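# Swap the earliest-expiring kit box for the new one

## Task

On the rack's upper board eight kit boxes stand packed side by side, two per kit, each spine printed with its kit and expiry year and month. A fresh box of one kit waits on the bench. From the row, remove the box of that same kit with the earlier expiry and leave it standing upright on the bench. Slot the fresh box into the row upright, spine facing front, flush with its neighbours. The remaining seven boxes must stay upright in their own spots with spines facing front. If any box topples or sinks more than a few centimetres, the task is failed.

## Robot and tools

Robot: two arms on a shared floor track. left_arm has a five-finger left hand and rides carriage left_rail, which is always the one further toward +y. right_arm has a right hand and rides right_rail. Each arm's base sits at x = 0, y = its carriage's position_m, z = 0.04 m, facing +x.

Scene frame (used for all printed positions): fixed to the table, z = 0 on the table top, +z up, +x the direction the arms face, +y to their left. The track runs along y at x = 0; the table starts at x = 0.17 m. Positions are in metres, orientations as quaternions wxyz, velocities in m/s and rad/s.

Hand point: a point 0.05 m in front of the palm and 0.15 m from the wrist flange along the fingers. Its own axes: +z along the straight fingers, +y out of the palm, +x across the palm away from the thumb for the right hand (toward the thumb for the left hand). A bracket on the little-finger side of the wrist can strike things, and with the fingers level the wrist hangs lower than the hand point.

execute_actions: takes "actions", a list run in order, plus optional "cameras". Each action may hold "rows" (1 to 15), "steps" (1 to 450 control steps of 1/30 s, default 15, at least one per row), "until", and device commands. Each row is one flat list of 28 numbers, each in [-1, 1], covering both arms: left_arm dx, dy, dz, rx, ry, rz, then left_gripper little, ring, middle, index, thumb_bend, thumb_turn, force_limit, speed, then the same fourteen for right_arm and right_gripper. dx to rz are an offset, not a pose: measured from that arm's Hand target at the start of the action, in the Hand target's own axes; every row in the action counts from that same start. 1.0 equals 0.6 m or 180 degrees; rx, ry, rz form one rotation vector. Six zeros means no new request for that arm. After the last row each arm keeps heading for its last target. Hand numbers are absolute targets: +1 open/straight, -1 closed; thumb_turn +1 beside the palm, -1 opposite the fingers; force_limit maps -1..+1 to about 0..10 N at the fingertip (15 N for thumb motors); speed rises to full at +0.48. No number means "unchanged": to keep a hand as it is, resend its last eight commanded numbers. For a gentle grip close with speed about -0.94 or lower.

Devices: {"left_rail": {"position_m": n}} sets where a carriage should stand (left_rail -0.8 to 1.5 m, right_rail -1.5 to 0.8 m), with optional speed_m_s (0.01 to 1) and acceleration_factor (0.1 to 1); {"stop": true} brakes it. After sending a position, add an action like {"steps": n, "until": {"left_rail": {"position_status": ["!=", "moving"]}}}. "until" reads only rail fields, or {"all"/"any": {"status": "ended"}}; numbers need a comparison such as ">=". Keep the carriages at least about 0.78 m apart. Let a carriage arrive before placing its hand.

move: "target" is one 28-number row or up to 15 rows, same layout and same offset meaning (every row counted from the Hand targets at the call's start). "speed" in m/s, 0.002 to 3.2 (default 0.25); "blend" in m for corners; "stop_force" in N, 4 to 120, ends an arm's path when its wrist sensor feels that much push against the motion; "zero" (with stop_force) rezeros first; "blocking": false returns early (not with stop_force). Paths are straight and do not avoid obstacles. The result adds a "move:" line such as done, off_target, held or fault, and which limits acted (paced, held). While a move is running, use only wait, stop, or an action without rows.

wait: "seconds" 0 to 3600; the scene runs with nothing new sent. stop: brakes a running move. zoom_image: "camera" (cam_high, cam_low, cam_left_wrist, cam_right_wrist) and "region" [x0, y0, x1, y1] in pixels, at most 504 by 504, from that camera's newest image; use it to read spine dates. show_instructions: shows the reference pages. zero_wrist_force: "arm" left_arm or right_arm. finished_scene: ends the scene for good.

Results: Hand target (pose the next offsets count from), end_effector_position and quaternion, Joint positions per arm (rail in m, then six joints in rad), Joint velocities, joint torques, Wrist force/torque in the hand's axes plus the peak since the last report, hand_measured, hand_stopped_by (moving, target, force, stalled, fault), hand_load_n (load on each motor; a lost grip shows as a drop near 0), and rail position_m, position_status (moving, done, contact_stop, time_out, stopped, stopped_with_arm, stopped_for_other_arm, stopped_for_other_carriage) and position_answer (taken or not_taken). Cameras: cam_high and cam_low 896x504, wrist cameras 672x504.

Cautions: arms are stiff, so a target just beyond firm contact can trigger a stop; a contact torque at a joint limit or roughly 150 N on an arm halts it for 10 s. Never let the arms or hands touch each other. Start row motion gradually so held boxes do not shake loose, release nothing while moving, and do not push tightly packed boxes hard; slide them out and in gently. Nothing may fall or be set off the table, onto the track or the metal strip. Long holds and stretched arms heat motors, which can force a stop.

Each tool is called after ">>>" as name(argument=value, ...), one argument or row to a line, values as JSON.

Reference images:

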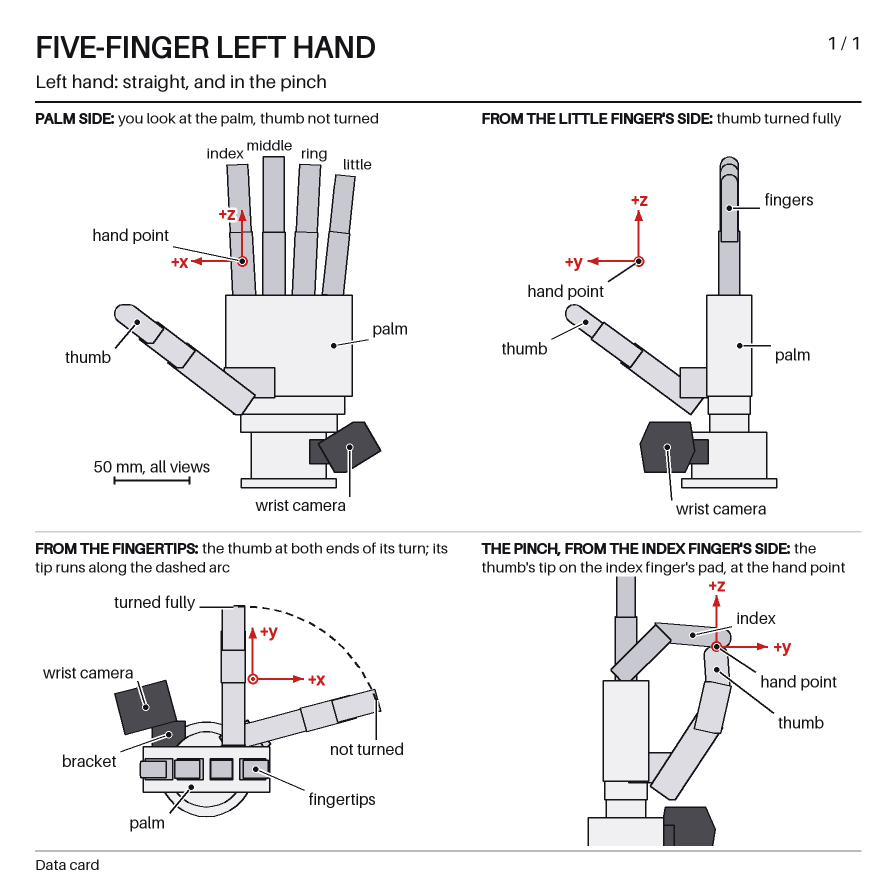

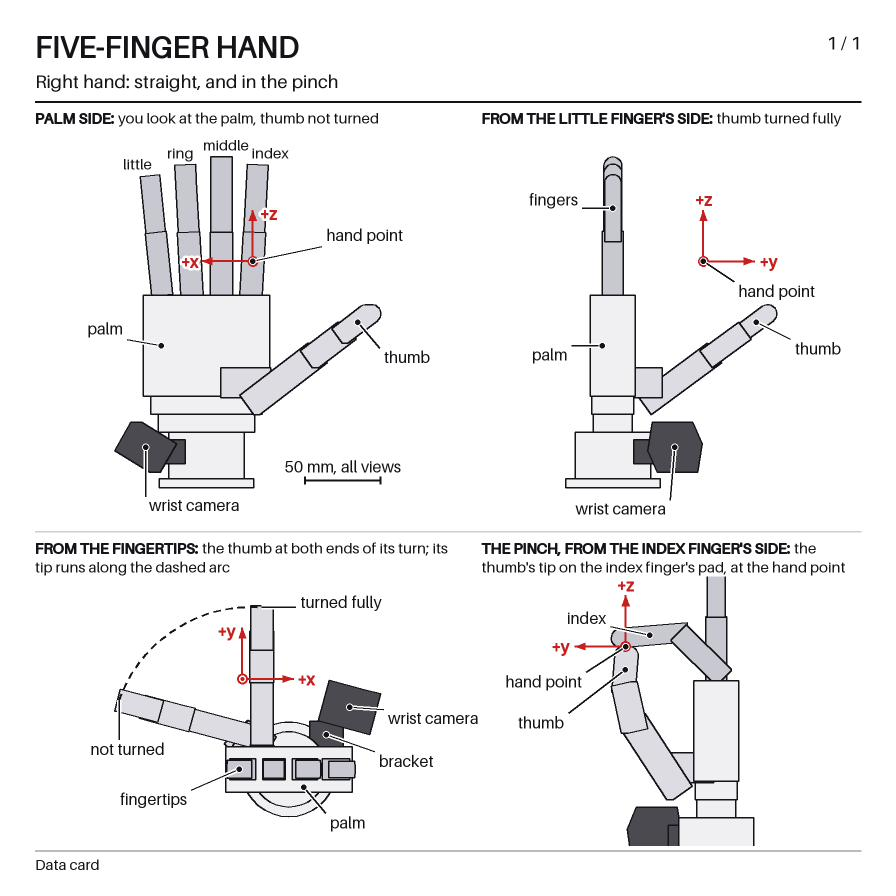

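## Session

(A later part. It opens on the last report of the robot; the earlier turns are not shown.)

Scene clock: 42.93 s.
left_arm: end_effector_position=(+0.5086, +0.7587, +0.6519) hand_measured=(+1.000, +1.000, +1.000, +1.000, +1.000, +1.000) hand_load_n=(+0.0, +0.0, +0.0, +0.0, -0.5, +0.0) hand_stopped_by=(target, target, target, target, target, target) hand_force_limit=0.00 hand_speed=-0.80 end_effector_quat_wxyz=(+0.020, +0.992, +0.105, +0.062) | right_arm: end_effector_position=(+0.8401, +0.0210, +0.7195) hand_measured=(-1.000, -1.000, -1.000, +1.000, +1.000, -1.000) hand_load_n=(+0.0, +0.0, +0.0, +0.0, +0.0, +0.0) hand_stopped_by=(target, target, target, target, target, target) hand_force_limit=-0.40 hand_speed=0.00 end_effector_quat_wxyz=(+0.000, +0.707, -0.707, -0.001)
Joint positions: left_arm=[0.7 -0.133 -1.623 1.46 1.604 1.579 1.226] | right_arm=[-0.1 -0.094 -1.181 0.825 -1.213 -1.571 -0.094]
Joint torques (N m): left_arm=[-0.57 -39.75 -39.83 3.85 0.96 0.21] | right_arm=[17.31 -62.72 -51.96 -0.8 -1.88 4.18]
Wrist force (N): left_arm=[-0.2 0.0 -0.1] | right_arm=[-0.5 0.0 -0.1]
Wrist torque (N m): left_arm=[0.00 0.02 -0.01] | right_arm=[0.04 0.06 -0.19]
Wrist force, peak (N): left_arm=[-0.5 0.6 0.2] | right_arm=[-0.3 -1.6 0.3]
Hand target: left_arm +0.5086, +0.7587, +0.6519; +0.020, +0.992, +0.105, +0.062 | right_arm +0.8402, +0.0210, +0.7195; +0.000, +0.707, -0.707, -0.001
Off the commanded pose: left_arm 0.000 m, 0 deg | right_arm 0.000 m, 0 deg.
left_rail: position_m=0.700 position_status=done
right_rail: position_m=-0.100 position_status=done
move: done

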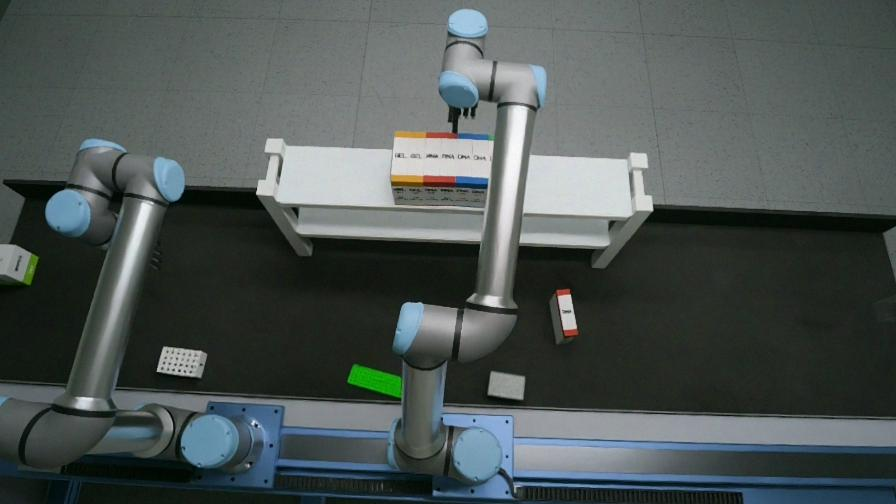

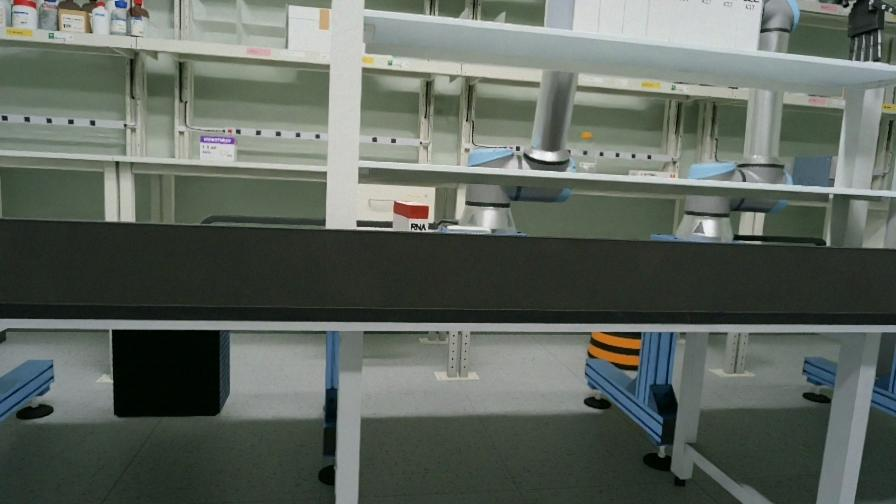

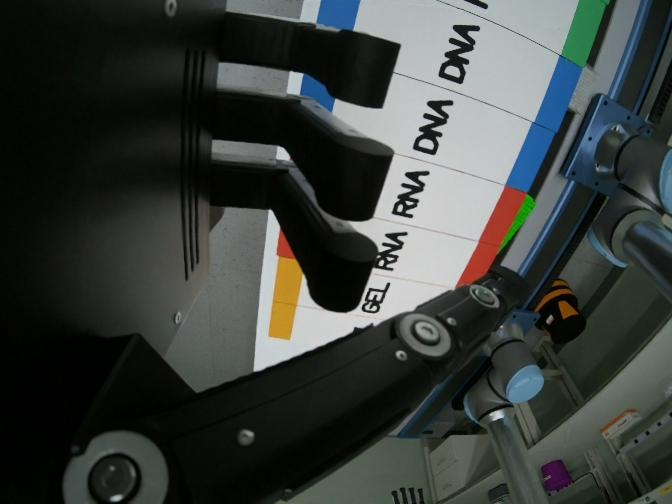

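>>> move(
  target=[0,0,0,0,0,0,1,1,1,1,1,1,0,-0.8,0,-0.0167,0,0,0,0,-1,-1,-1,1,1,-1,-0.4,0],
  speed=0.1,
)

>>> move(
  target=[0,0,0,0,0,0,1,1,1,1,1,1,0,-0.8,0,0,0.16,0,0,0,-1,-1,-1,1,1,-1,-0.4,0],
  speed=0.06,
  stop_force=8,
  cameras=["cam_high","cam_low","cam_right_wrist"],
)

>>> zoom_image(
  camera="cam_high",
  region=[430, 95, 490, 145],
)

>>> zoom_image(
  camera="cam_low",
  region=[520, 0, 800, 100],
)

Scene clock: 44.77 s.
left_arm: end_effector_position=(+0.5086, +0.7587, +0.6519) hand_measured=(+1.000, +1.000, +1.000, +1.000, +1.000, +1.000) hand_load_n=(+0.0, +0.0, +0.0, +0.0, +0.0, +0.0) hand_stopped_by=(target, target, target, target, target, target) hand_force_limit=0.00 hand_speed=-0.80 end_effector_quat_wxyz=(+0.020, +0.992, +0.105, +0.062) | right_arm: end_effector_position=(+0.8501, +0.0210, +0.7194) hand_measured=(-1.000, -1.000, -1.000, +1.000, +1.000, -1.000) hand_load_n=(+0.0, +0.0, +0.0, +0.0, -0.5, +0.0) hand_stopped_by=(target, target, target, target, target, target) hand_force_limit=-0.40 hand_speed=0.00 end_effector_quat_wxyz=(+0.000, +0.707, -0.707, -0.001)
Joint positions: left_arm=[0.7 -0.133 -1.623 1.46 1.604 1.579 1.226] | right_arm=[-0.1 -0.093 -1.16 0.794 -1.204 -1.571 -0.093]
Joint torques (N m): left_arm=[0.68 -41.99 -38.81 4.34 0.5 0.87] | right_arm=[17.44 -63.51 -52.37 -0.83 -1.03 3.89]
Wrist force (N): left_arm=[-0.2 0.1 -0.2] | right_arm=[-0.2 0.0 0.0]
Wrist torque (N m): left_arm=[0.03 0.02 -0.02] | right_arm=[0.03 0.01 -0.17]
Wrist force, peak (N): left_arm=[-0.5 0.2 -0.5] | right_arm=[-0.5 0.5 -0.2]
Hand target: left_arm +0.5086, +0.7587, +0.6519; +0.020, +0.992, +0.105, +0.062 | right_arm +0.8502, +0.0210, +0.7194; +0.000, +0.707, -0.707, -0.001
Off the commanded pose: left_arm 0.000 m, 0 deg | right_arm 0.000 m, 0 deg.
left_rail: position_m=0.700 position_status=done
right_rail: position_m=-0.100 position_status=done
move: done

Scene clock: 47.53 s.
left_arm: end_effector_position=(+0.5086, +0.7587, +0.6519) hand_measured=(+1.000, +1.000, +1.000, +1.000, +1.000, +1.000) hand_load_n=(+0.0, +0.0, +0.0, +0.0, +0.0, +0.0) hand_stopped_by=(target, target, target, target, target, target) hand_force_limit=0.00 hand_speed=-0.80 end_effector_quat_wxyz=(+0.020, +0.992, +0.105, +0.062) | right_arm: end_effector_position=(+0.8500, +0.0211, +0.6316) hand_measured=(-1.000, -1.000, -1.000, +1.000, +1.000, -1.000) hand_load_n=(-0.5, -1.5, +0.0, +0.0, +0.0, +0.0) hand_stopped_by=(target, target, target, target, target, target) hand_force_limit=-0.40 hand_speed=0.00 end_effector_quat_wxyz=(+0.001, +0.707, -0.707, -0.001)
Joint positions: left_arm=[0.7 -0.133 -1.623 1.46 1.604 1.579 1.226] | right_arm=[-0.1 -0.093 -1.209 1.024 -1.384 -1.571 -0.093]
Joint torques (N m): left_arm=[-0.16 -42.59 -39.33 4.53 0.83 1.01] | right_arm=[7.05 -63.37 -51.58 -2.39 -0.36 4.13]
Wrist force (N): left_arm=[0.1 0.1 0.0] | right_arm=[0.0 1.1 -4.8]
Wrist torque (N m): left_arm=[0.01 -0.02 0.00] | right_arm=[0.14 0.16 -0.12]
Wrist force, peak (N): left_arm=[0.0 -0.6 -0.6] | right_arm=[0.5 -5.6 -64.5]
Hand target: left_arm +0.5086, +0.7587, +0.6519; +0.020, +0.992, +0.105, +0.062 | right_arm +0.8500, +0.0211, +0.6316; +0.001, +0.707, -0.707, -0.001 (not the last commanded pose)
Off the commanded pose: left_arm 0.000 m, 0 deg | right_arm 0.008 m, 0 deg.
left_rail: position_m=0.700 position_status=done
right_rail: position_m=-0.100 position_status=done
move: contact (right_arm)

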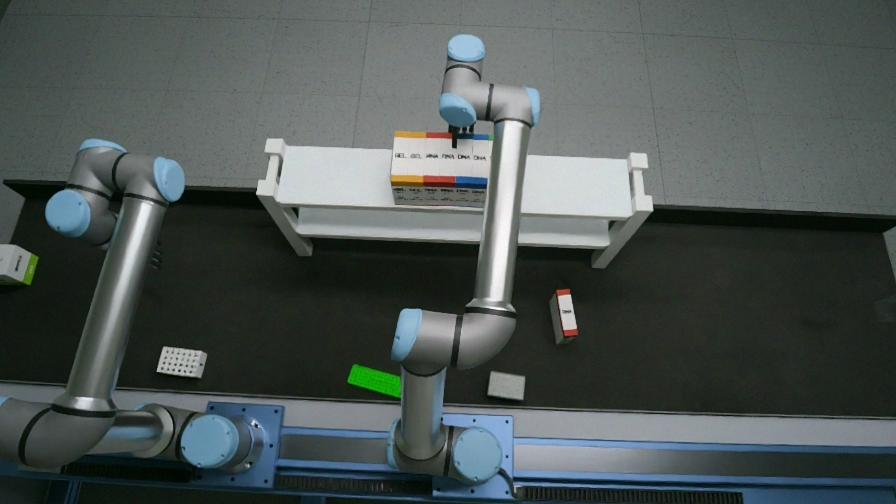

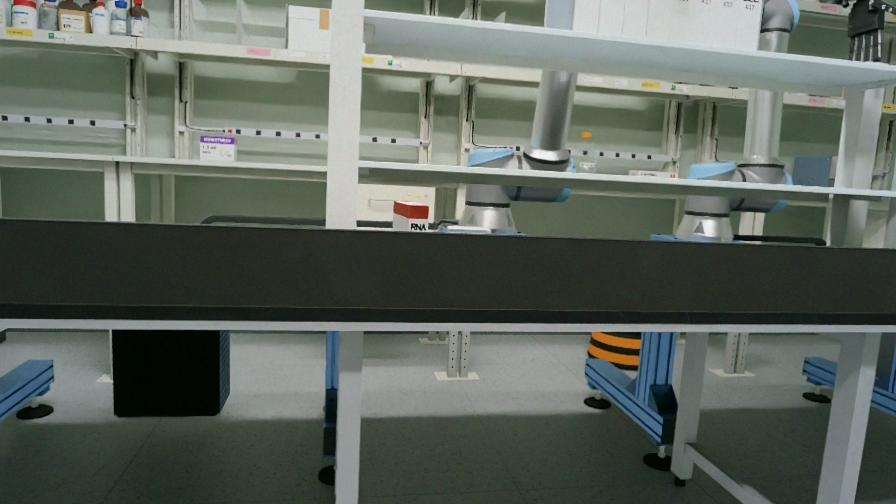

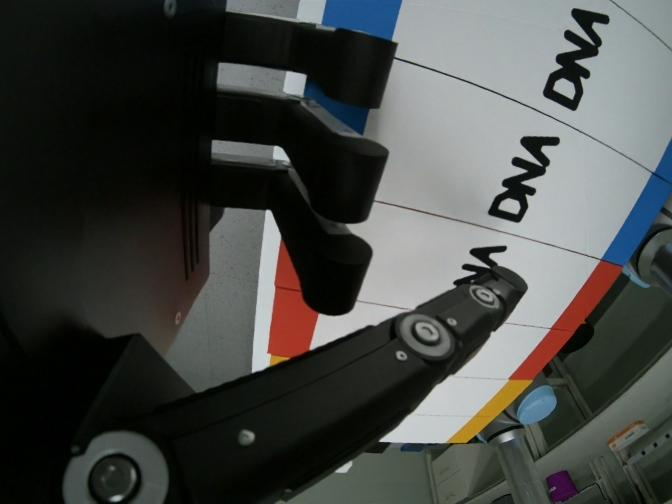

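Scaled by 8.400 from the camera's image (finer frame: 1280x720).

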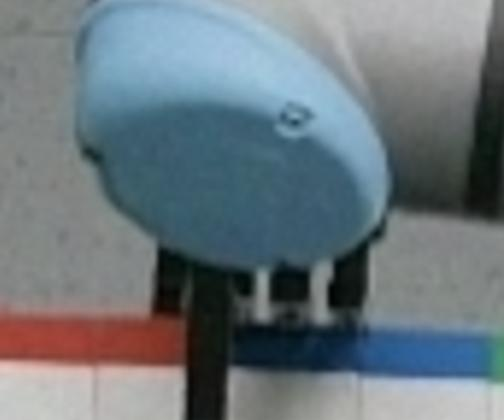

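Scaled by 1.800 from the camera's image (finer frame: 1280x720).

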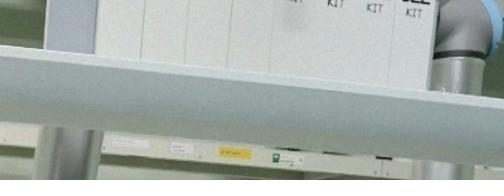

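>>> move(
  target=[0,0,0,0,0,0,1,1,1,1,1,1,0,-0.8,0,0,-0.009,-0.0333,0,0,-1,-1,-1,1,1,-1,-0.4,0],
  speed=0.1,
)

>>> move(
  target=[0,0,0,0,0,0,1,1,1,1,1,1,0,-0.8,0,0.0829,-0.0087,0,0,0,-1,-1,-1,1,1,-1,-0.4,0],
  speed=0.015,
  stop_force=4,
  cameras=["cam_high","cam_right_wrist"],
)

>>> zoom_image(
  camera="cam_high",
  region=[380, 95, 540, 215],
)

Scene clock: 49.30 s.
left_arm: end_effector_position=(+0.5086, +0.7587, +0.6519) hand_measured=(+1.000, +1.000, +1.000, +1.000, +1.000, +1.000) hand_load_n=(-0.5, +0.0, +0.0, +0.0, +0.0, +0.0) hand_stopped_by=(target, target, target, target, target, target) hand_force_limit=0.00 hand_speed=-0.80 end_effector_quat_wxyz=(+0.020, +0.992, +0.105, +0.062) | right_arm: end_effector_position=(+0.8500, +0.0211, +0.6370) hand_measured=(-1.000, -1.000, -1.000, +1.000, +1.000, -1.000) hand_load_n=(+0.0, +0.0, +0.0, +0.0, +0.0, +0.0) hand_stopped_by=(target, target, target, target, target, target) hand_force_limit=-0.40 hand_speed=0.00 end_effector_quat_wxyz=(+0.037, +0.706, -0.706, -0.038)
Joint positions: left_arm=[0.7 -0.133 -1.623 1.46 1.604 1.579 1.226] | right_arm=[-0.1 -0.09 -1.15 0.922 -1.237 -1.58 -0.09]
Joint torques (N m): left_arm=[0.07 -42.01 -39.5 3.99 0.54 0.72] | right_arm=[15.44 -67.56 -53.69 -1.01 -2.29 3.67]
Wrist force (N): left_arm=[-0.2 -0.2 -0.3] | right_arm=[0.0 -0.1 0.0]
Wrist torque (N m): left_arm=[-0.02 0.02 -0.01] | right_arm=[0.04 -0.05 -0.21]
Wrist force, peak (N): left_arm=[-0.4 0.3 -0.6] | right_arm=[-0.1 0.9 -4.9]
Hand target: left_arm +0.5086, +0.7587, +0.6519; +0.020, +0.992, +0.105, +0.062 | right_arm +0.8501, +0.0211, +0.6370; +0.038, +0.706, -0.706, -0.038
Off the commanded pose: left_arm 0.000 m, 0 deg | right_arm 0.000 m, 0 deg.
left_rail: position_m=0.700 position_status=done
right_rail: position_m=-0.100 position_status=done
move: done

Scene clock: 53.47 s.
left_arm: end_effector_position=(+0.5086, +0.7587, +0.6519) hand_measured=(+1.000, +1.000, +1.000, +1.000, +1.000, +1.000) hand_load_n=(+0.0, +0.0, +0.0, +0.0, +0.0, +0.0) hand_stopped_by=(target, target, target, target, target, target) hand_force_limit=0.00 hand_speed=-0.80 end_effector_quat_wxyz=(+0.020, +0.992, +0.105, +0.062) | right_arm: end_effector_position=(+0.8012, +0.0211, +0.6475) hand_measured=(-1.000, -1.000, -1.000, +1.000, +1.000, -1.000) hand_load_n=(+0.0, +0.0, +0.0, +0.0, +0.0, +0.0) hand_stopped_by=(target, target, target, target, target, target) hand_force_limit=-0.40 hand_speed=0.00 end_effector_quat_wxyz=(+0.038, +0.706, -0.706, -0.038)
Joint positions: left_arm=[0.7 -0.133 -1.623 1.46 1.604 1.579 1.226] | right_arm=[-0.1 -0.095 -1.241 1.031 -1.255 -1.581 -0.095]
Joint torques (N m): left_arm=[0.35 -41.21 -39.79 4.53 0.55 0.9] | right_arm=[-19.81 -93.95 -36.14 -6.77 -2.28 -2.8]
Wrist force (N): left_arm=[-0.7 -0.1 -0.3] | right_arm=[-0.1 -0.7 0.3]
Wrist torque (N m): left_arm=[0.00 0.08 -0.04] | right_arm=[0.08 -0.03 0.03]
Wrist force, peak (N): left_arm=[-0.7 -0.1 -0.3] | right_arm=[-0.1 -1.1 0.6]
Hand target: left_arm +0.5086, +0.7587, +0.6519; +0.020, +0.992, +0.105, +0.062 | right_arm +0.8012, +0.0211, +0.6475; +0.038, +0.706, -0.706, -0.038
Off the commanded pose: left_arm 0.000 m, 0 deg | right_arm 0.000 m, 0 deg.
left_rail: position_m=0.700 position_status=done
right_rail: position_m=-0.100 position_status=done
move: done

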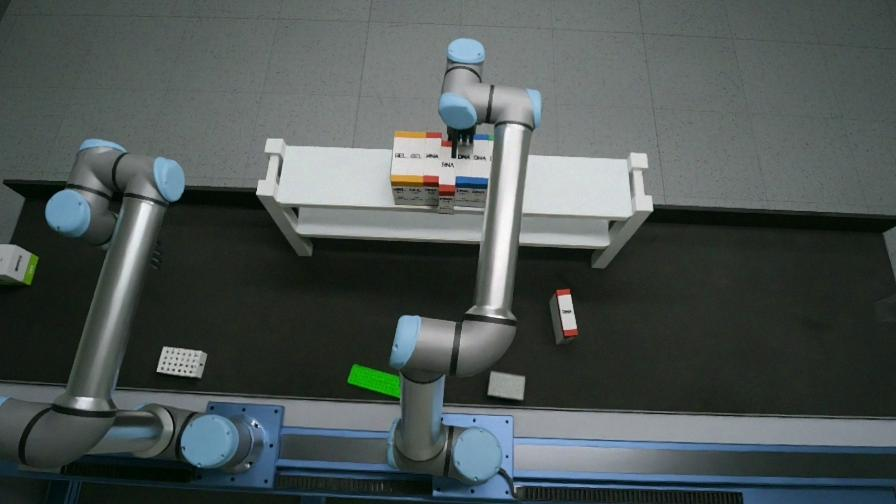

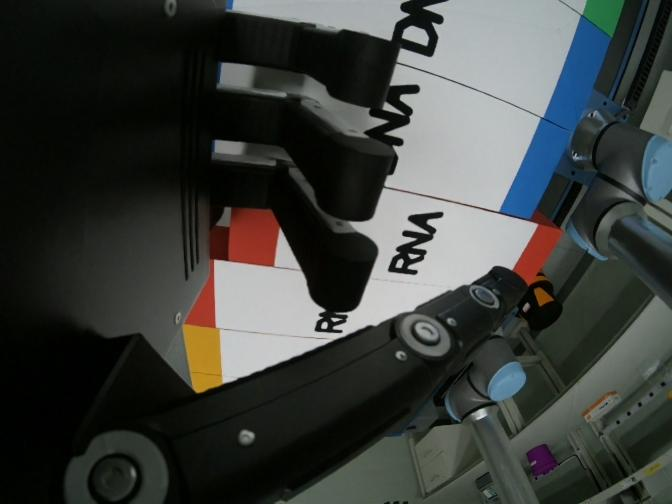

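Scaled by 3.150 from the camera's image (finer frame: 1280x720).

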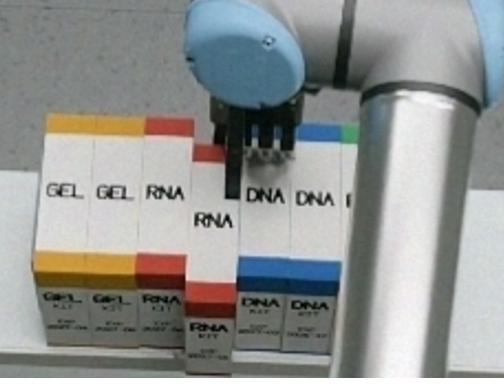

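>>> move(
  target=[0,0,0,0,0,0,1,1,1,1,1,1,0,-0.8,0,0.0567,0.016,0,0,0,-1,-1,-1,1,1,-1,-0.4,0],
  speed=0.02,
  stop_force=8,
  cameras=["cam_high","cam_right_wrist"],
)

>>> zoom_image(
  camera="cam_high",
  region=[380, 95, 540, 225],
)

Scene clock: 56.43 s.
left_arm: end_effector_position=(+0.5086, +0.7587, +0.6519) hand_measured=(+1.000, +1.000, +1.000, +1.000, +1.000, +1.000) hand_load_n=(+0.0, +0.0, +0.0, +0.0, +0.0, +0.0) hand_stopped_by=(target, target, target, target, target, target) hand_force_limit=0.00 hand_speed=-0.80 end_effector_quat_wxyz=(+0.020, +0.992, +0.105, +0.062) | right_arm: end_effector_position=(+0.7663, +0.0210, +0.6416) hand_measured=(-1.000, -1.000, -1.000, +1.000, +1.000, -1.000) hand_load_n=(+0.0, +0.0, +0.5, +0.0, +0.0, +0.0) hand_stopped_by=(target, target, target, target, target, target) hand_force_limit=-0.40 hand_speed=0.00 end_effector_quat_wxyz=(+0.038, +0.706, -0.706, -0.038)
Joint positions: left_arm=[0.7 -0.133 -1.623 1.46 1.604 1.579 1.226] | right_arm=[-0.1 -0.099 -1.307 1.129 -1.287 -1.581 -0.099]
Joint torques (N m): left_arm=[-0.43 -39.18 -39.51 3.74 0.55 1.09] | right_arm=[-18.6 -88.98 -36.04 -6.67 -2.19 -3.22]
Wrist force (N): left_arm=[0.0 0.1 -0.2] | right_arm=[0.1 -0.6 -0.7]
Wrist torque (N m): left_arm=[0.03 -0.01 -0.01] | right_arm=[0.12 -0.07 0.05]
Wrist force, peak (N): left_arm=[-0.6 0.2 -0.3] | right_arm=[-0.3 -1.0 -0.8]
Hand target: left_arm +0.5086, +0.7587, +0.6519; +0.020, +0.992, +0.105, +0.062 | right_arm +0.7663, +0.0210, +0.6416; +0.038, +0.706, -0.706, -0.038
Off the commanded pose: left_arm 0.000 m, 0 deg | right_arm 0.000 m, 0 deg.
left_rail: position_m=0.700 position_status=done
right_rail: position_m=-0.100 position_status=done
move: done

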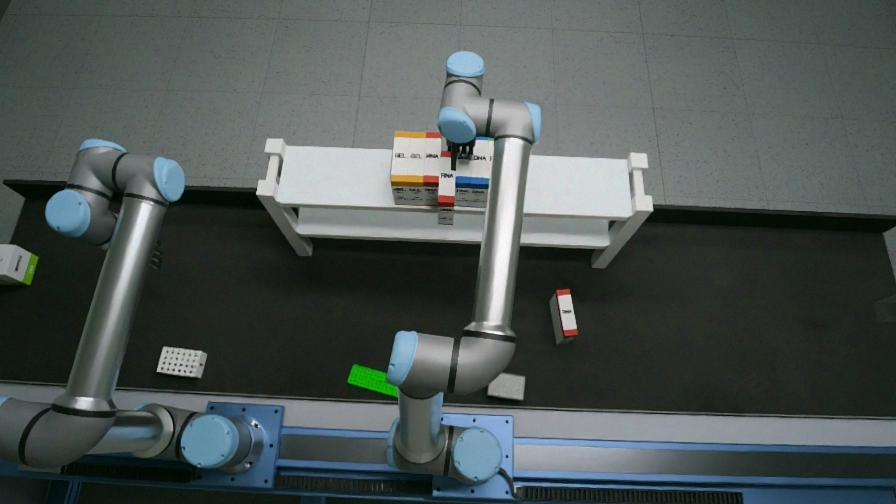

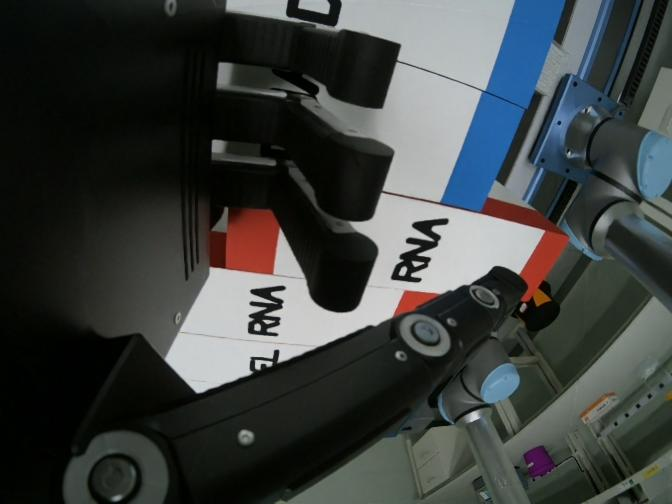

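Scaled by 3.150 from the camera's image (finer frame: 1280x720).

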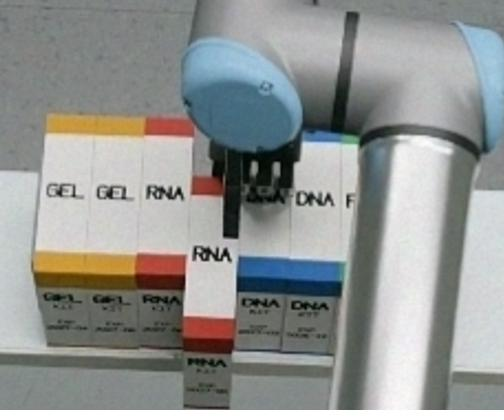

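>>> move(
  target=[
    [0,0,0,0,0,0,1,1,1,1,1,1,0,-0.8,0,-0.0066,-0.0007,0,0,0,-1,-1,-1,1,1,-1,-0.4,0],
    [0,0,0,0,0,0,1,1,1,1,1,1,0,-0.8,0,0.0091,-0.1499,0,0,0,-1,-1,-1,1,1,-1,-0.4,0],
    [0,0,0,0,0,0,1,1,1,1,1,1,0,-0.8,0,0.2578,-0.1210,0.2211,0.1715,0.4843,1,1,1,1,1,-1,-0.4,0],
  ],
  speed=[0.05,0.15,0.35],
  blend=[0,0.03,0],
  cameras=["cam_high","cam_right_wrist"],
)

>>> zoom_image(
  camera="cam_high",
  region=[380, 115, 540, 235],
)

Scene clock: 63.37 s.
left_arm: end_effector_position=(+0.5086, +0.7587, +0.6519) hand_measured=(+1.000, +1.000, +1.000, +1.000, +1.000, +1.000) hand_load_n=(+0.0, +0.0, +0.0, +0.0, +0.0, +0.0) hand_stopped_by=(target, target, target, target, target, target) hand_force_limit=0.00 hand_speed=-0.80 end_effector_quat_wxyz=(+0.020, +0.992, +0.105, +0.062) | right_arm: end_effector_position=(+0.6202, +0.0209, +0.7302) hand_measured=(+1.000, +1.000, +1.000, +1.000, +1.000, -1.000) hand_load_n=(+0.0, -0.5, +0.0, +0.0, +0.0, +0.0) hand_stopped_by=(target, target, target, target, target, target) hand_force_limit=-0.40 hand_speed=0.00 end_effector_quat_wxyz=(-0.001, -0.001, +0.924, -0.383)
Joint positions: left_arm=[0.7 -0.133 -1.623 1.46 1.604 1.579 1.226] | right_arm=[-0.1 0.153 -1.647 1.385 -1.156 -2.344 1.785]
Joint torques (N m): left_arm=[-0.25 -41.13 -39.83 4.13 1.09 1.15] | right_arm=[19.86 -24.49 -52.12 -1.12 -2.92 3.84]
Wrist force (N): left_arm=[-0.4 -0.1 -0.4] | right_arm=[-0.3 0.9 -0.3]
Wrist torque (N m): left_arm=[0.01 0.05 -0.02] | right_arm=[-0.03 0.05 0.07]
Wrist force, peak (N): left_arm=[-0.3 0.4 -0.6] | right_arm=[-0.7 1.7 0.2]
Hand target: left_arm +0.5086, +0.7587, +0.6519; +0.020, +0.992, +0.105, +0.062 | right_arm +0.6202, +0.0209, +0.7302; -0.001, -0.001, +0.924, -0.383
Off the commanded pose: left_arm 0.000 m, 0 deg | right_arm 0.000 m, 0 deg.
left_rail: position_m=0.700 position_status=done
right_rail: position_m=-0.100 position_status=done
move: done

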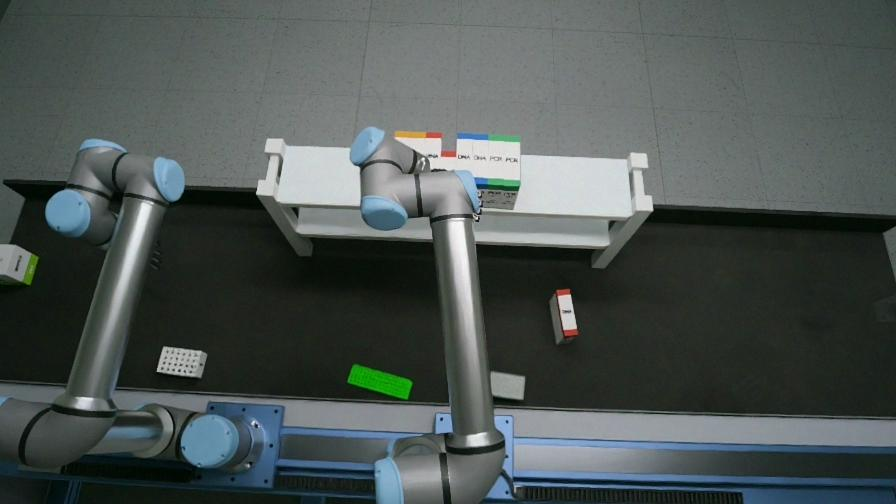

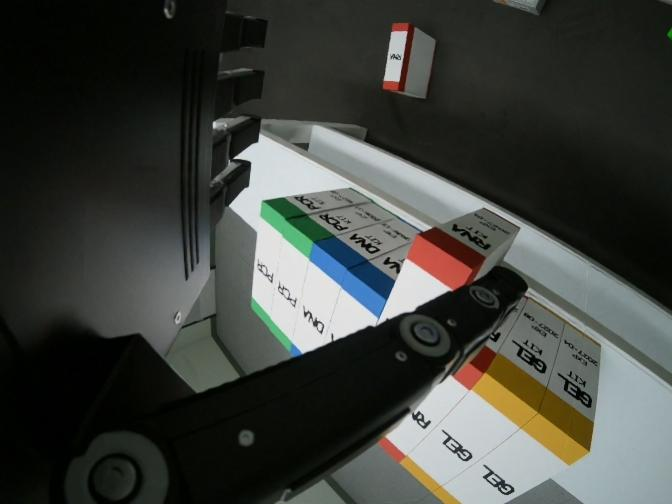

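Scaled by 3.150 from the camera's image (finer frame: 1280x720).

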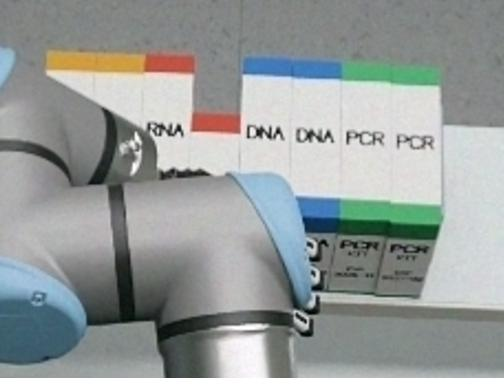

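>>> zoom_image(
  camera="cam_right_wrist",
  region=[200, 0, 290, 220],
)

>>> zoom_image(
  camera="cam_right_wrist",
  region=[370, 180, 540, 350],
)

Scaled by 2.291 from the camera's image (finer frame: 960x720).

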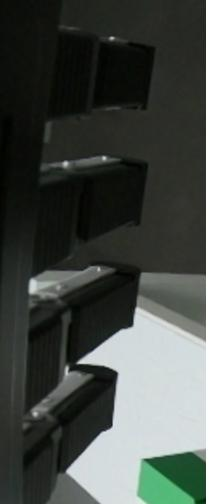

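Scaled by 2.965 from the camera's image (finer frame: 960x720).

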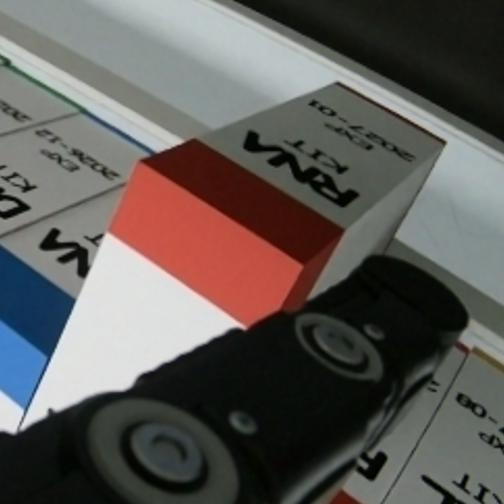

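>>> move(
  target=[0,0,0,0,0,0,1,1,1,1,1,1,0,-0.8,-0.1163,0.0781,0.0873,0,0,0,1,1,1,1,1,-1,-0.4,0],
  speed=0.2,
  cameras=["cam_high","cam_right_wrist"],
)

>>> zoom_image(
  camera="cam_right_wrist",
  region=[180, 60, 600, 400],
)

Scene clock: 65.90 s.
left_arm: end_effector_position=(+0.5086, +0.7587, +0.6519) hand_measured=(+1.000, +1.000, +1.000, +1.000, +1.000, +1.000) hand_load_n=(+0.0, +0.0, +0.0, +0.0, +0.0, +0.0) hand_stopped_by=(target, target, target, target, target, target) hand_force_limit=0.00 hand_speed=-0.80 end_effector_quat_wxyz=(+0.020, +0.992, +0.105, +0.062) | right_arm: end_effector_position=(+0.6898, +0.0171, +0.6600) hand_measured=(+1.000, +1.000, +1.000, +1.000, +1.000, -1.000) hand_load_n=(+0.0, +0.0, +0.0, +0.0, +0.0, +0.0) hand_stopped_by=(target, target, target, target, target, target) hand_force_limit=-0.40 hand_speed=0.00 end_effector_quat_wxyz=(-0.001, -0.001, +0.924, -0.383)
Joint positions: left_arm=[0.7 -0.133 -1.623 1.46 1.604 1.579 1.226] | right_arm=[-0.1 0.132 -1.566 1.437 -1.309 -2.347 1.756]
Joint torques (N m): left_arm=[-3.12 -40.04 -41.25 4.22 1.24 0.97] | right_arm=[-19.66 -33.15 -36.99 -6.9 -3.7 -3.21]
Wrist force (N): left_arm=[-0.2 0.1 -0.1] | right_arm=[-0.8 1.4 -0.5]
Wrist torque (N m): left_arm=[0.03 0.02 -0.02] | right_arm=[0.06 0.10 0.29]
Wrist force, peak (N): left_arm=[-0.6 -0.2 -0.3] | right_arm=[-1.6 1.8 0.4]
Hand target: left_arm +0.5086, +0.7587, +0.6519; +0.020, +0.992, +0.105, +0.062 | right_arm +0.6899, +0.0171, +0.6599; -0.001, -0.001, +0.924, -0.383
Off the commanded pose: left_arm 0.000 m, 0 deg | right_arm 0.000 m, 0 deg.
left_rail: position_m=0.700 position_status=done
right_rail: position_m=-0.100 position_status=done
move: done

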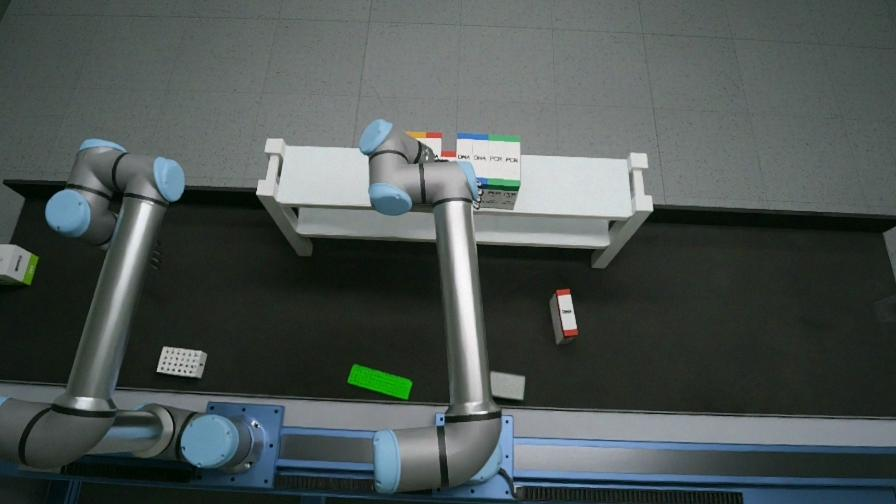

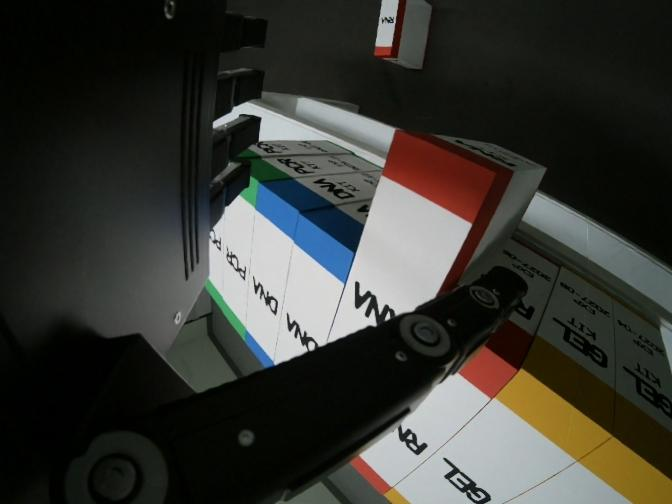

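Scaled by 1.200 from the camera's image (finer frame: 960x720).

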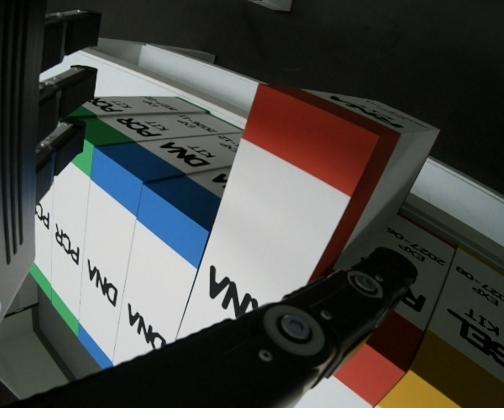

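>>> move(
  target=[0,0,0,0,0,0,1,1,1,1,1,1,0,-0.8,0,0.0719,0.0648,0,0,0,1,1,1,1,1,-1,-0.4,0],
  speed=0.04,
  stop_force=5,
  cameras=["cam_high","cam_right_wrist"],
)

>>> zoom_image(
  camera="cam_right_wrist",
  region=[180, 60, 600, 400],
)

Scene clock: 69.03 s.
left_arm: end_effector_position=(+0.5086, +0.7587, +0.6519) hand_measured=(+1.000, +1.000, +1.000, +1.000, +1.000, +1.000) hand_load_n=(+0.0, +0.0, +0.0, +0.0, +0.0, +0.0) hand_stopped_by=(target, target, target, target, target, target) hand_force_limit=0.00 hand_speed=-0.80 end_effector_quat_wxyz=(+0.020, +0.992, +0.105, +0.062) | right_arm: end_effector_position=(+0.6898, +0.0201, +0.6019) hand_measured=(+1.000, +1.000, +1.000, +1.000, +1.000, -1.000) hand_load_n=(+0.0, +0.0, +0.0, -0.5, +0.0, +0.0) hand_stopped_by=(target, target, target, target, target, target) hand_force_limit=-0.40 hand_speed=0.00 end_effector_quat_wxyz=(-0.001, -0.001, +0.924, -0.383)
Joint positions: left_arm=[0.7 -0.133 -1.623 1.46 1.604 1.579 1.226] | right_arm=[-0.1 0.137 -1.572 1.543 -1.406 -2.346 1.762]
Joint torques (N m): left_arm=[2.11 -41.49 -41.97 4.54 0.79 1.21] | right_arm=[18.28 -65.36 -36.97 -6.95 0.54 3.15]
Wrist force (N): left_arm=[-0.5 0.1 -0.1] | right_arm=[-0.7 0.9 -0.1]
Wrist torque (N m): left_arm=[0.03 0.06 -0.03] | right_arm=[-0.03 0.07 0.06]
Wrist force, peak (N): left_arm=[-0.3 0.3 -0.6] | right_arm=[-0.8 1.4 -0.4]
Hand target: left_arm +0.5086, +0.7587, +0.6519; +0.020, +0.992, +0.105, +0.062 | right_arm +0.6898, +0.0201, +0.6019; -0.001, -0.001, +0.924, -0.383
Off the commanded pose: left_arm 0.000 m, 0 deg | right_arm 0.000 m, 0 deg.
left_rail: position_m=0.700 position_status=done
right_rail: position_m=-0.100 position_status=done
move: done

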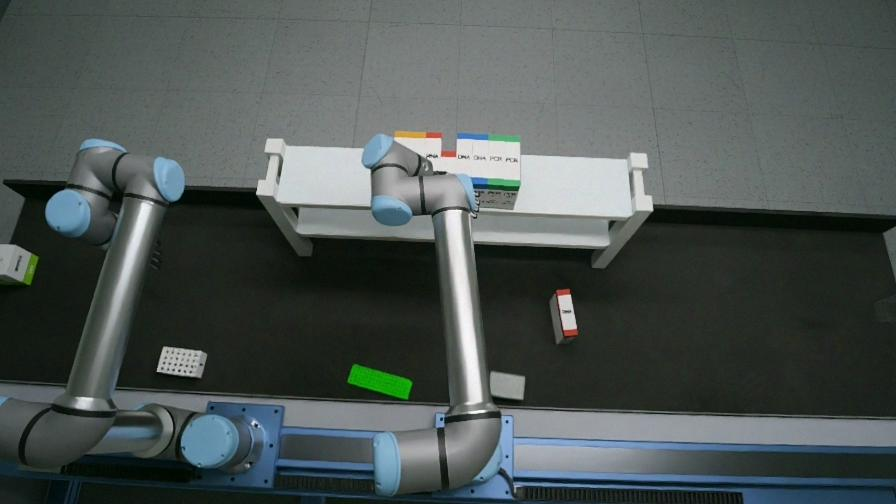

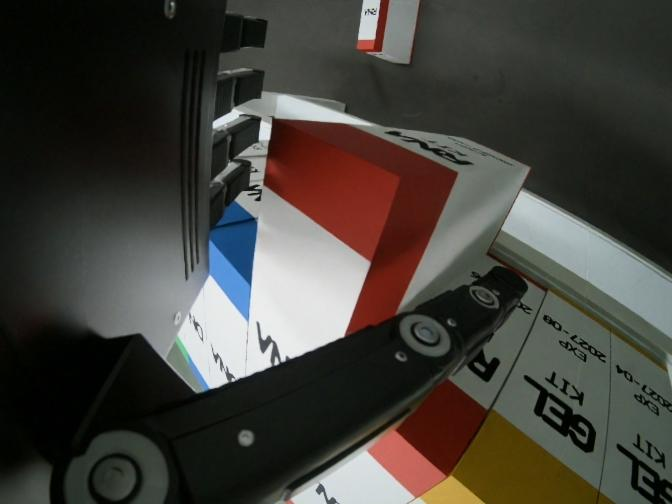

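Scaled by 1.200 from the camera's image (finer frame: 960x720).

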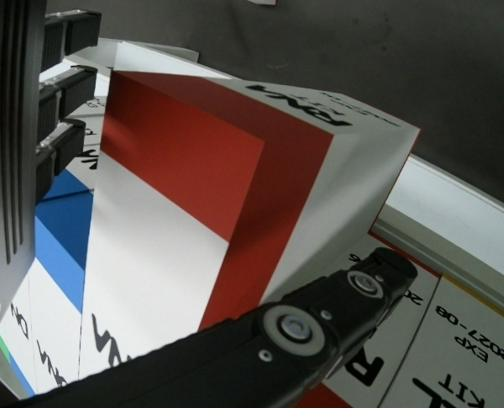

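>>> move(
  target=[0,0,0,0,0,0,1,1,1,1,1,1,0,-0.8,-0.0067,-0.0012,0.0012,0,0,0,1,1,1,1,1,-1,-0.4,0],
  speed=0.04,
)

>>> execute_actions(
  actions=[
    {"rows":[[0,0,0,0,0,0,1,1,1,1,1,1,0,-0.8,0,0,0,0,0,0,1,-1,-1,-1,-1,-1,-0.6,-0.9]],"steps":150},
  ],
  cameras=["cam_right_wrist"],
)

Scene clock: 70.27 s.
left_arm: end_effector_position=(+0.5086, +0.7587, +0.6519) hand_measured=(+1.000, +1.000, +1.000, +1.000, +1.000, +1.000) hand_load_n=(+0.0, +0.0, +0.0, +0.0, +0.0, +0.0) hand_stopped_by=(target, target, target, target, target, target) hand_force_limit=0.00 hand_speed=-0.80 end_effector_quat_wxyz=(+0.020, +0.992, +0.105, +0.062) | right_arm: end_effector_position=(+0.6937, +0.0192, +0.6019) hand_measured=(+1.000, +1.000, +1.000, +1.000, +1.000, -1.000) hand_load_n=(+0.0, +0.0, +0.0, +0.0, +0.0, +0.0) hand_stopped_by=(target, target, target, target, target, target) hand_force_limit=-0.40 hand_speed=0.00 end_effector_quat_wxyz=(-0.001, -0.001, +0.924, -0.383)
Joint positions: left_arm=[0.7 -0.133 -1.623 1.46 1.604 1.579 1.226] | right_arm=[-0.1 0.134 -1.566 1.538 -1.408 -2.347 1.759]
Joint torques (N m): left_arm=[-1.64 -42.4 -41.21 4.05 1.71 0.78] | right_arm=[-18.94 -32.53 -54.33 -6.78 -3.69 -2.83]
Wrist force (N): left_arm=[-0.2 0.0 -0.2] | right_arm=[-0.6 1.1 0.0]
Wrist torque (N m): left_arm=[0.00 0.02 -0.01] | right_arm=[0.00 0.06 0.32]
Wrist force, peak (N): left_arm=[-0.7 0.0 -0.4] | right_arm=[-1.0 1.2 -0.4]
Hand target: left_arm +0.5086, +0.7587, +0.6519; +0.020, +0.992, +0.105, +0.062 | right_arm +0.6938, +0.0191, +0.6019; -0.001, -0.001, +0.924, -0.383
Off the commanded pose: left_arm 0.000 m, 0 deg | right_arm 0.000 m, 0 deg.
left_rail: position_m=0.700 position_status=done
right_rail: position_m=-0.100 position_status=done
move: done

Scene clock: 75.47 s.
left_arm: end_effector_position=(+0.5086, +0.7587, +0.6519) hand_measured=(+1.000, +1.000, +1.000, +1.000, +1.000, +1.000) hand_load_n=(+0.0, +0.0, +0.0, +0.0, +0.0, +0.0) hand_stopped_by=(target, target, target, target, target, target) hand_force_limit=0.00 hand_speed=-0.80 end_effector_quat_wxyz=(+0.020, +0.992, +0.105, +0.062) | right_arm: end_effector_position=(+0.6938, +0.0191, +0.6019) hand_measured=(+1.000, +0.126, +0.154, +0.116, +0.556, -1.000) hand_load_n=(+0.5, +2.0, +1.0, +3.0, +4.5, +0.5) hand_stopped_by=(target, force, force, force, force, target) hand_force_limit=-0.60 hand_speed=-0.90 end_effector_quat_wxyz=(-0.001, -0.001, +0.924, -0.383)
Joint positions: left_arm=[0.7 -0.133 -1.623 1.46 1.604 1.579 1.226] | right_arm=[-0.1 0.134 -1.566 1.538 -1.408 -2.347 1.759]
Joint torques (N m): left_arm=[-2.72 -43.02 -39.72 4.74 1.23 1] | right_arm=[-17.71 -37.68 -52.28 -6.42 -1.29 -2.73]
Wrist force (N): left_arm=[-0.5 -0.2 -0.2] | right_arm=[-0.5 0.5 -0.8]
Wrist torque (N m): left_arm=[-0.02 0.06 -0.02] | right_arm=[-0.09 0.10 0.29]
Wrist force, peak (N): left_arm=[-0.7 0.2 -0.3] | right_arm=[-0.5 2.3 0.2]
Hand target: left_arm +0.5086, +0.7587, +0.6519; +0.020, +0.992, +0.105, +0.062 | right_arm +0.6938, +0.0191, +0.6019; -0.001, -0.001, +0.924, -0.383
Off the commanded pose: left_arm 0.000 m, 0 deg | right_arm 0.000 m, 0 deg.
left_rail: position_m=0.700 position_status=done
right_rail: position_m=-0.100 position_status=done

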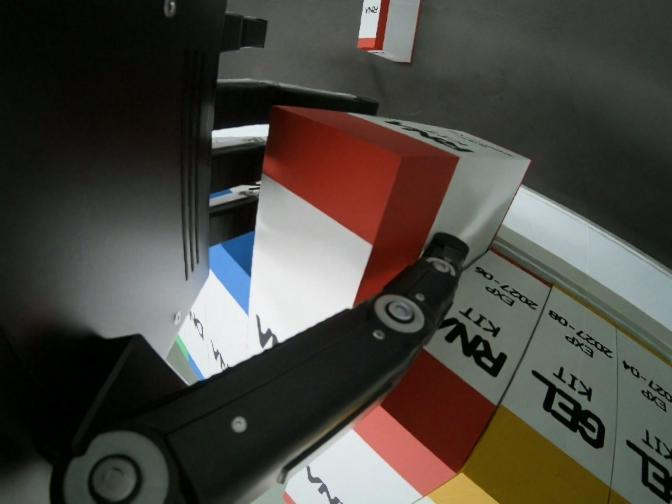

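>>> execute_actions(
  actions=[
    {"rows":[[0,0,0,0,0,0,1,1,1,1,1,1,0,-0.8,0,0,0,0,0,0,1,-0.95,-0.95,-0.95,-0.95,-1,0.2,-0.9]],"steps":60},
  ],
  cameras=["cam_right_wrist"],
)

Scene clock: 77.83 s.
left_arm: end_effector_position=(+0.5086, +0.7587, +0.6519) hand_measured=(+1.000, +1.000, +1.000, +1.000, +1.000, +1.000) hand_load_n=(+0.0, +0.0, +0.0, +0.0, +0.0, +0.0) hand_stopped_by=(target, target, target, target, target, target) hand_force_limit=0.00 hand_speed=-0.80 end_effector_quat_wxyz=(+0.020, +0.992, +0.105, +0.062) | right_arm: end_effector_position=(+0.6938, +0.0191, +0.6019) hand_measured=(+1.000, +0.054, +0.092, +0.064, +0.546, -1.000) hand_load_n=(+0.0, +6.5, +5.5, +5.5, +11.5, +1.0) hand_stopped_by=(target, force, force, force, force, target) hand_force_limit=0.20 hand_speed=-0.90 end_effector_quat_wxyz=(-0.001, -0.001, +0.924, -0.383)
Joint positions: left_arm=[0.7 -0.133 -1.623 1.46 1.604 1.579 1.226] | right_arm=[-0.1 0.134 -1.566 1.538 -1.408 -2.347 1.759]
Joint torques (N m): left_arm=[0.54 -41.97 -41.92 4.25 1.16 1.09] | right_arm=[-15 -43.41 -51.14 -6.19 -0.73 -2.4]
Wrist force (N): left_arm=[-0.2 0.0 -0.2] | right_arm=[0.1 -1.0 -0.8]
Wrist torque (N m): left_arm=[0.00 0.02 -0.02] | right_arm=[-0.21 0.01 0.24]
Wrist force, peak (N): left_arm=[-0.3 0.1 -0.6] | right_arm=[0.3 -0.7 -2.2]
Hand target: left_arm +0.5086, +0.7587, +0.6519; +0.020, +0.992, +0.105, +0.062 | right_arm +0.6938, +0.0191, +0.6019; -0.001, -0.001, +0.924, -0.383
Off the commanded pose: left_arm 0.000 m, 0 deg | right_arm 0.000 m, 0 deg.
left_rail: position_m=0.700 position_status=done
right_rail: position_m=-0.100 position_status=done

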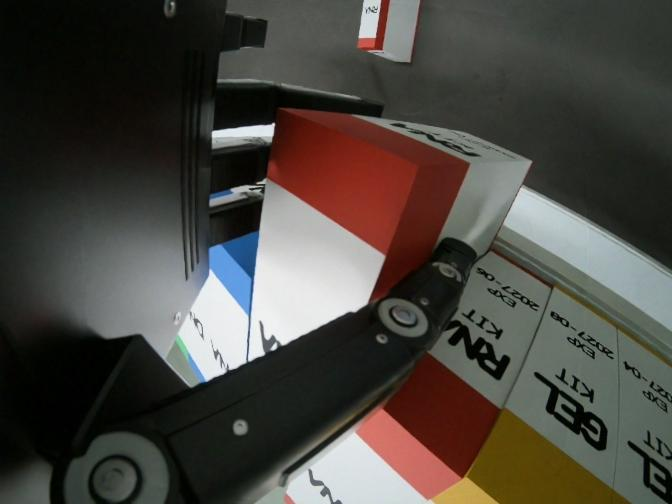

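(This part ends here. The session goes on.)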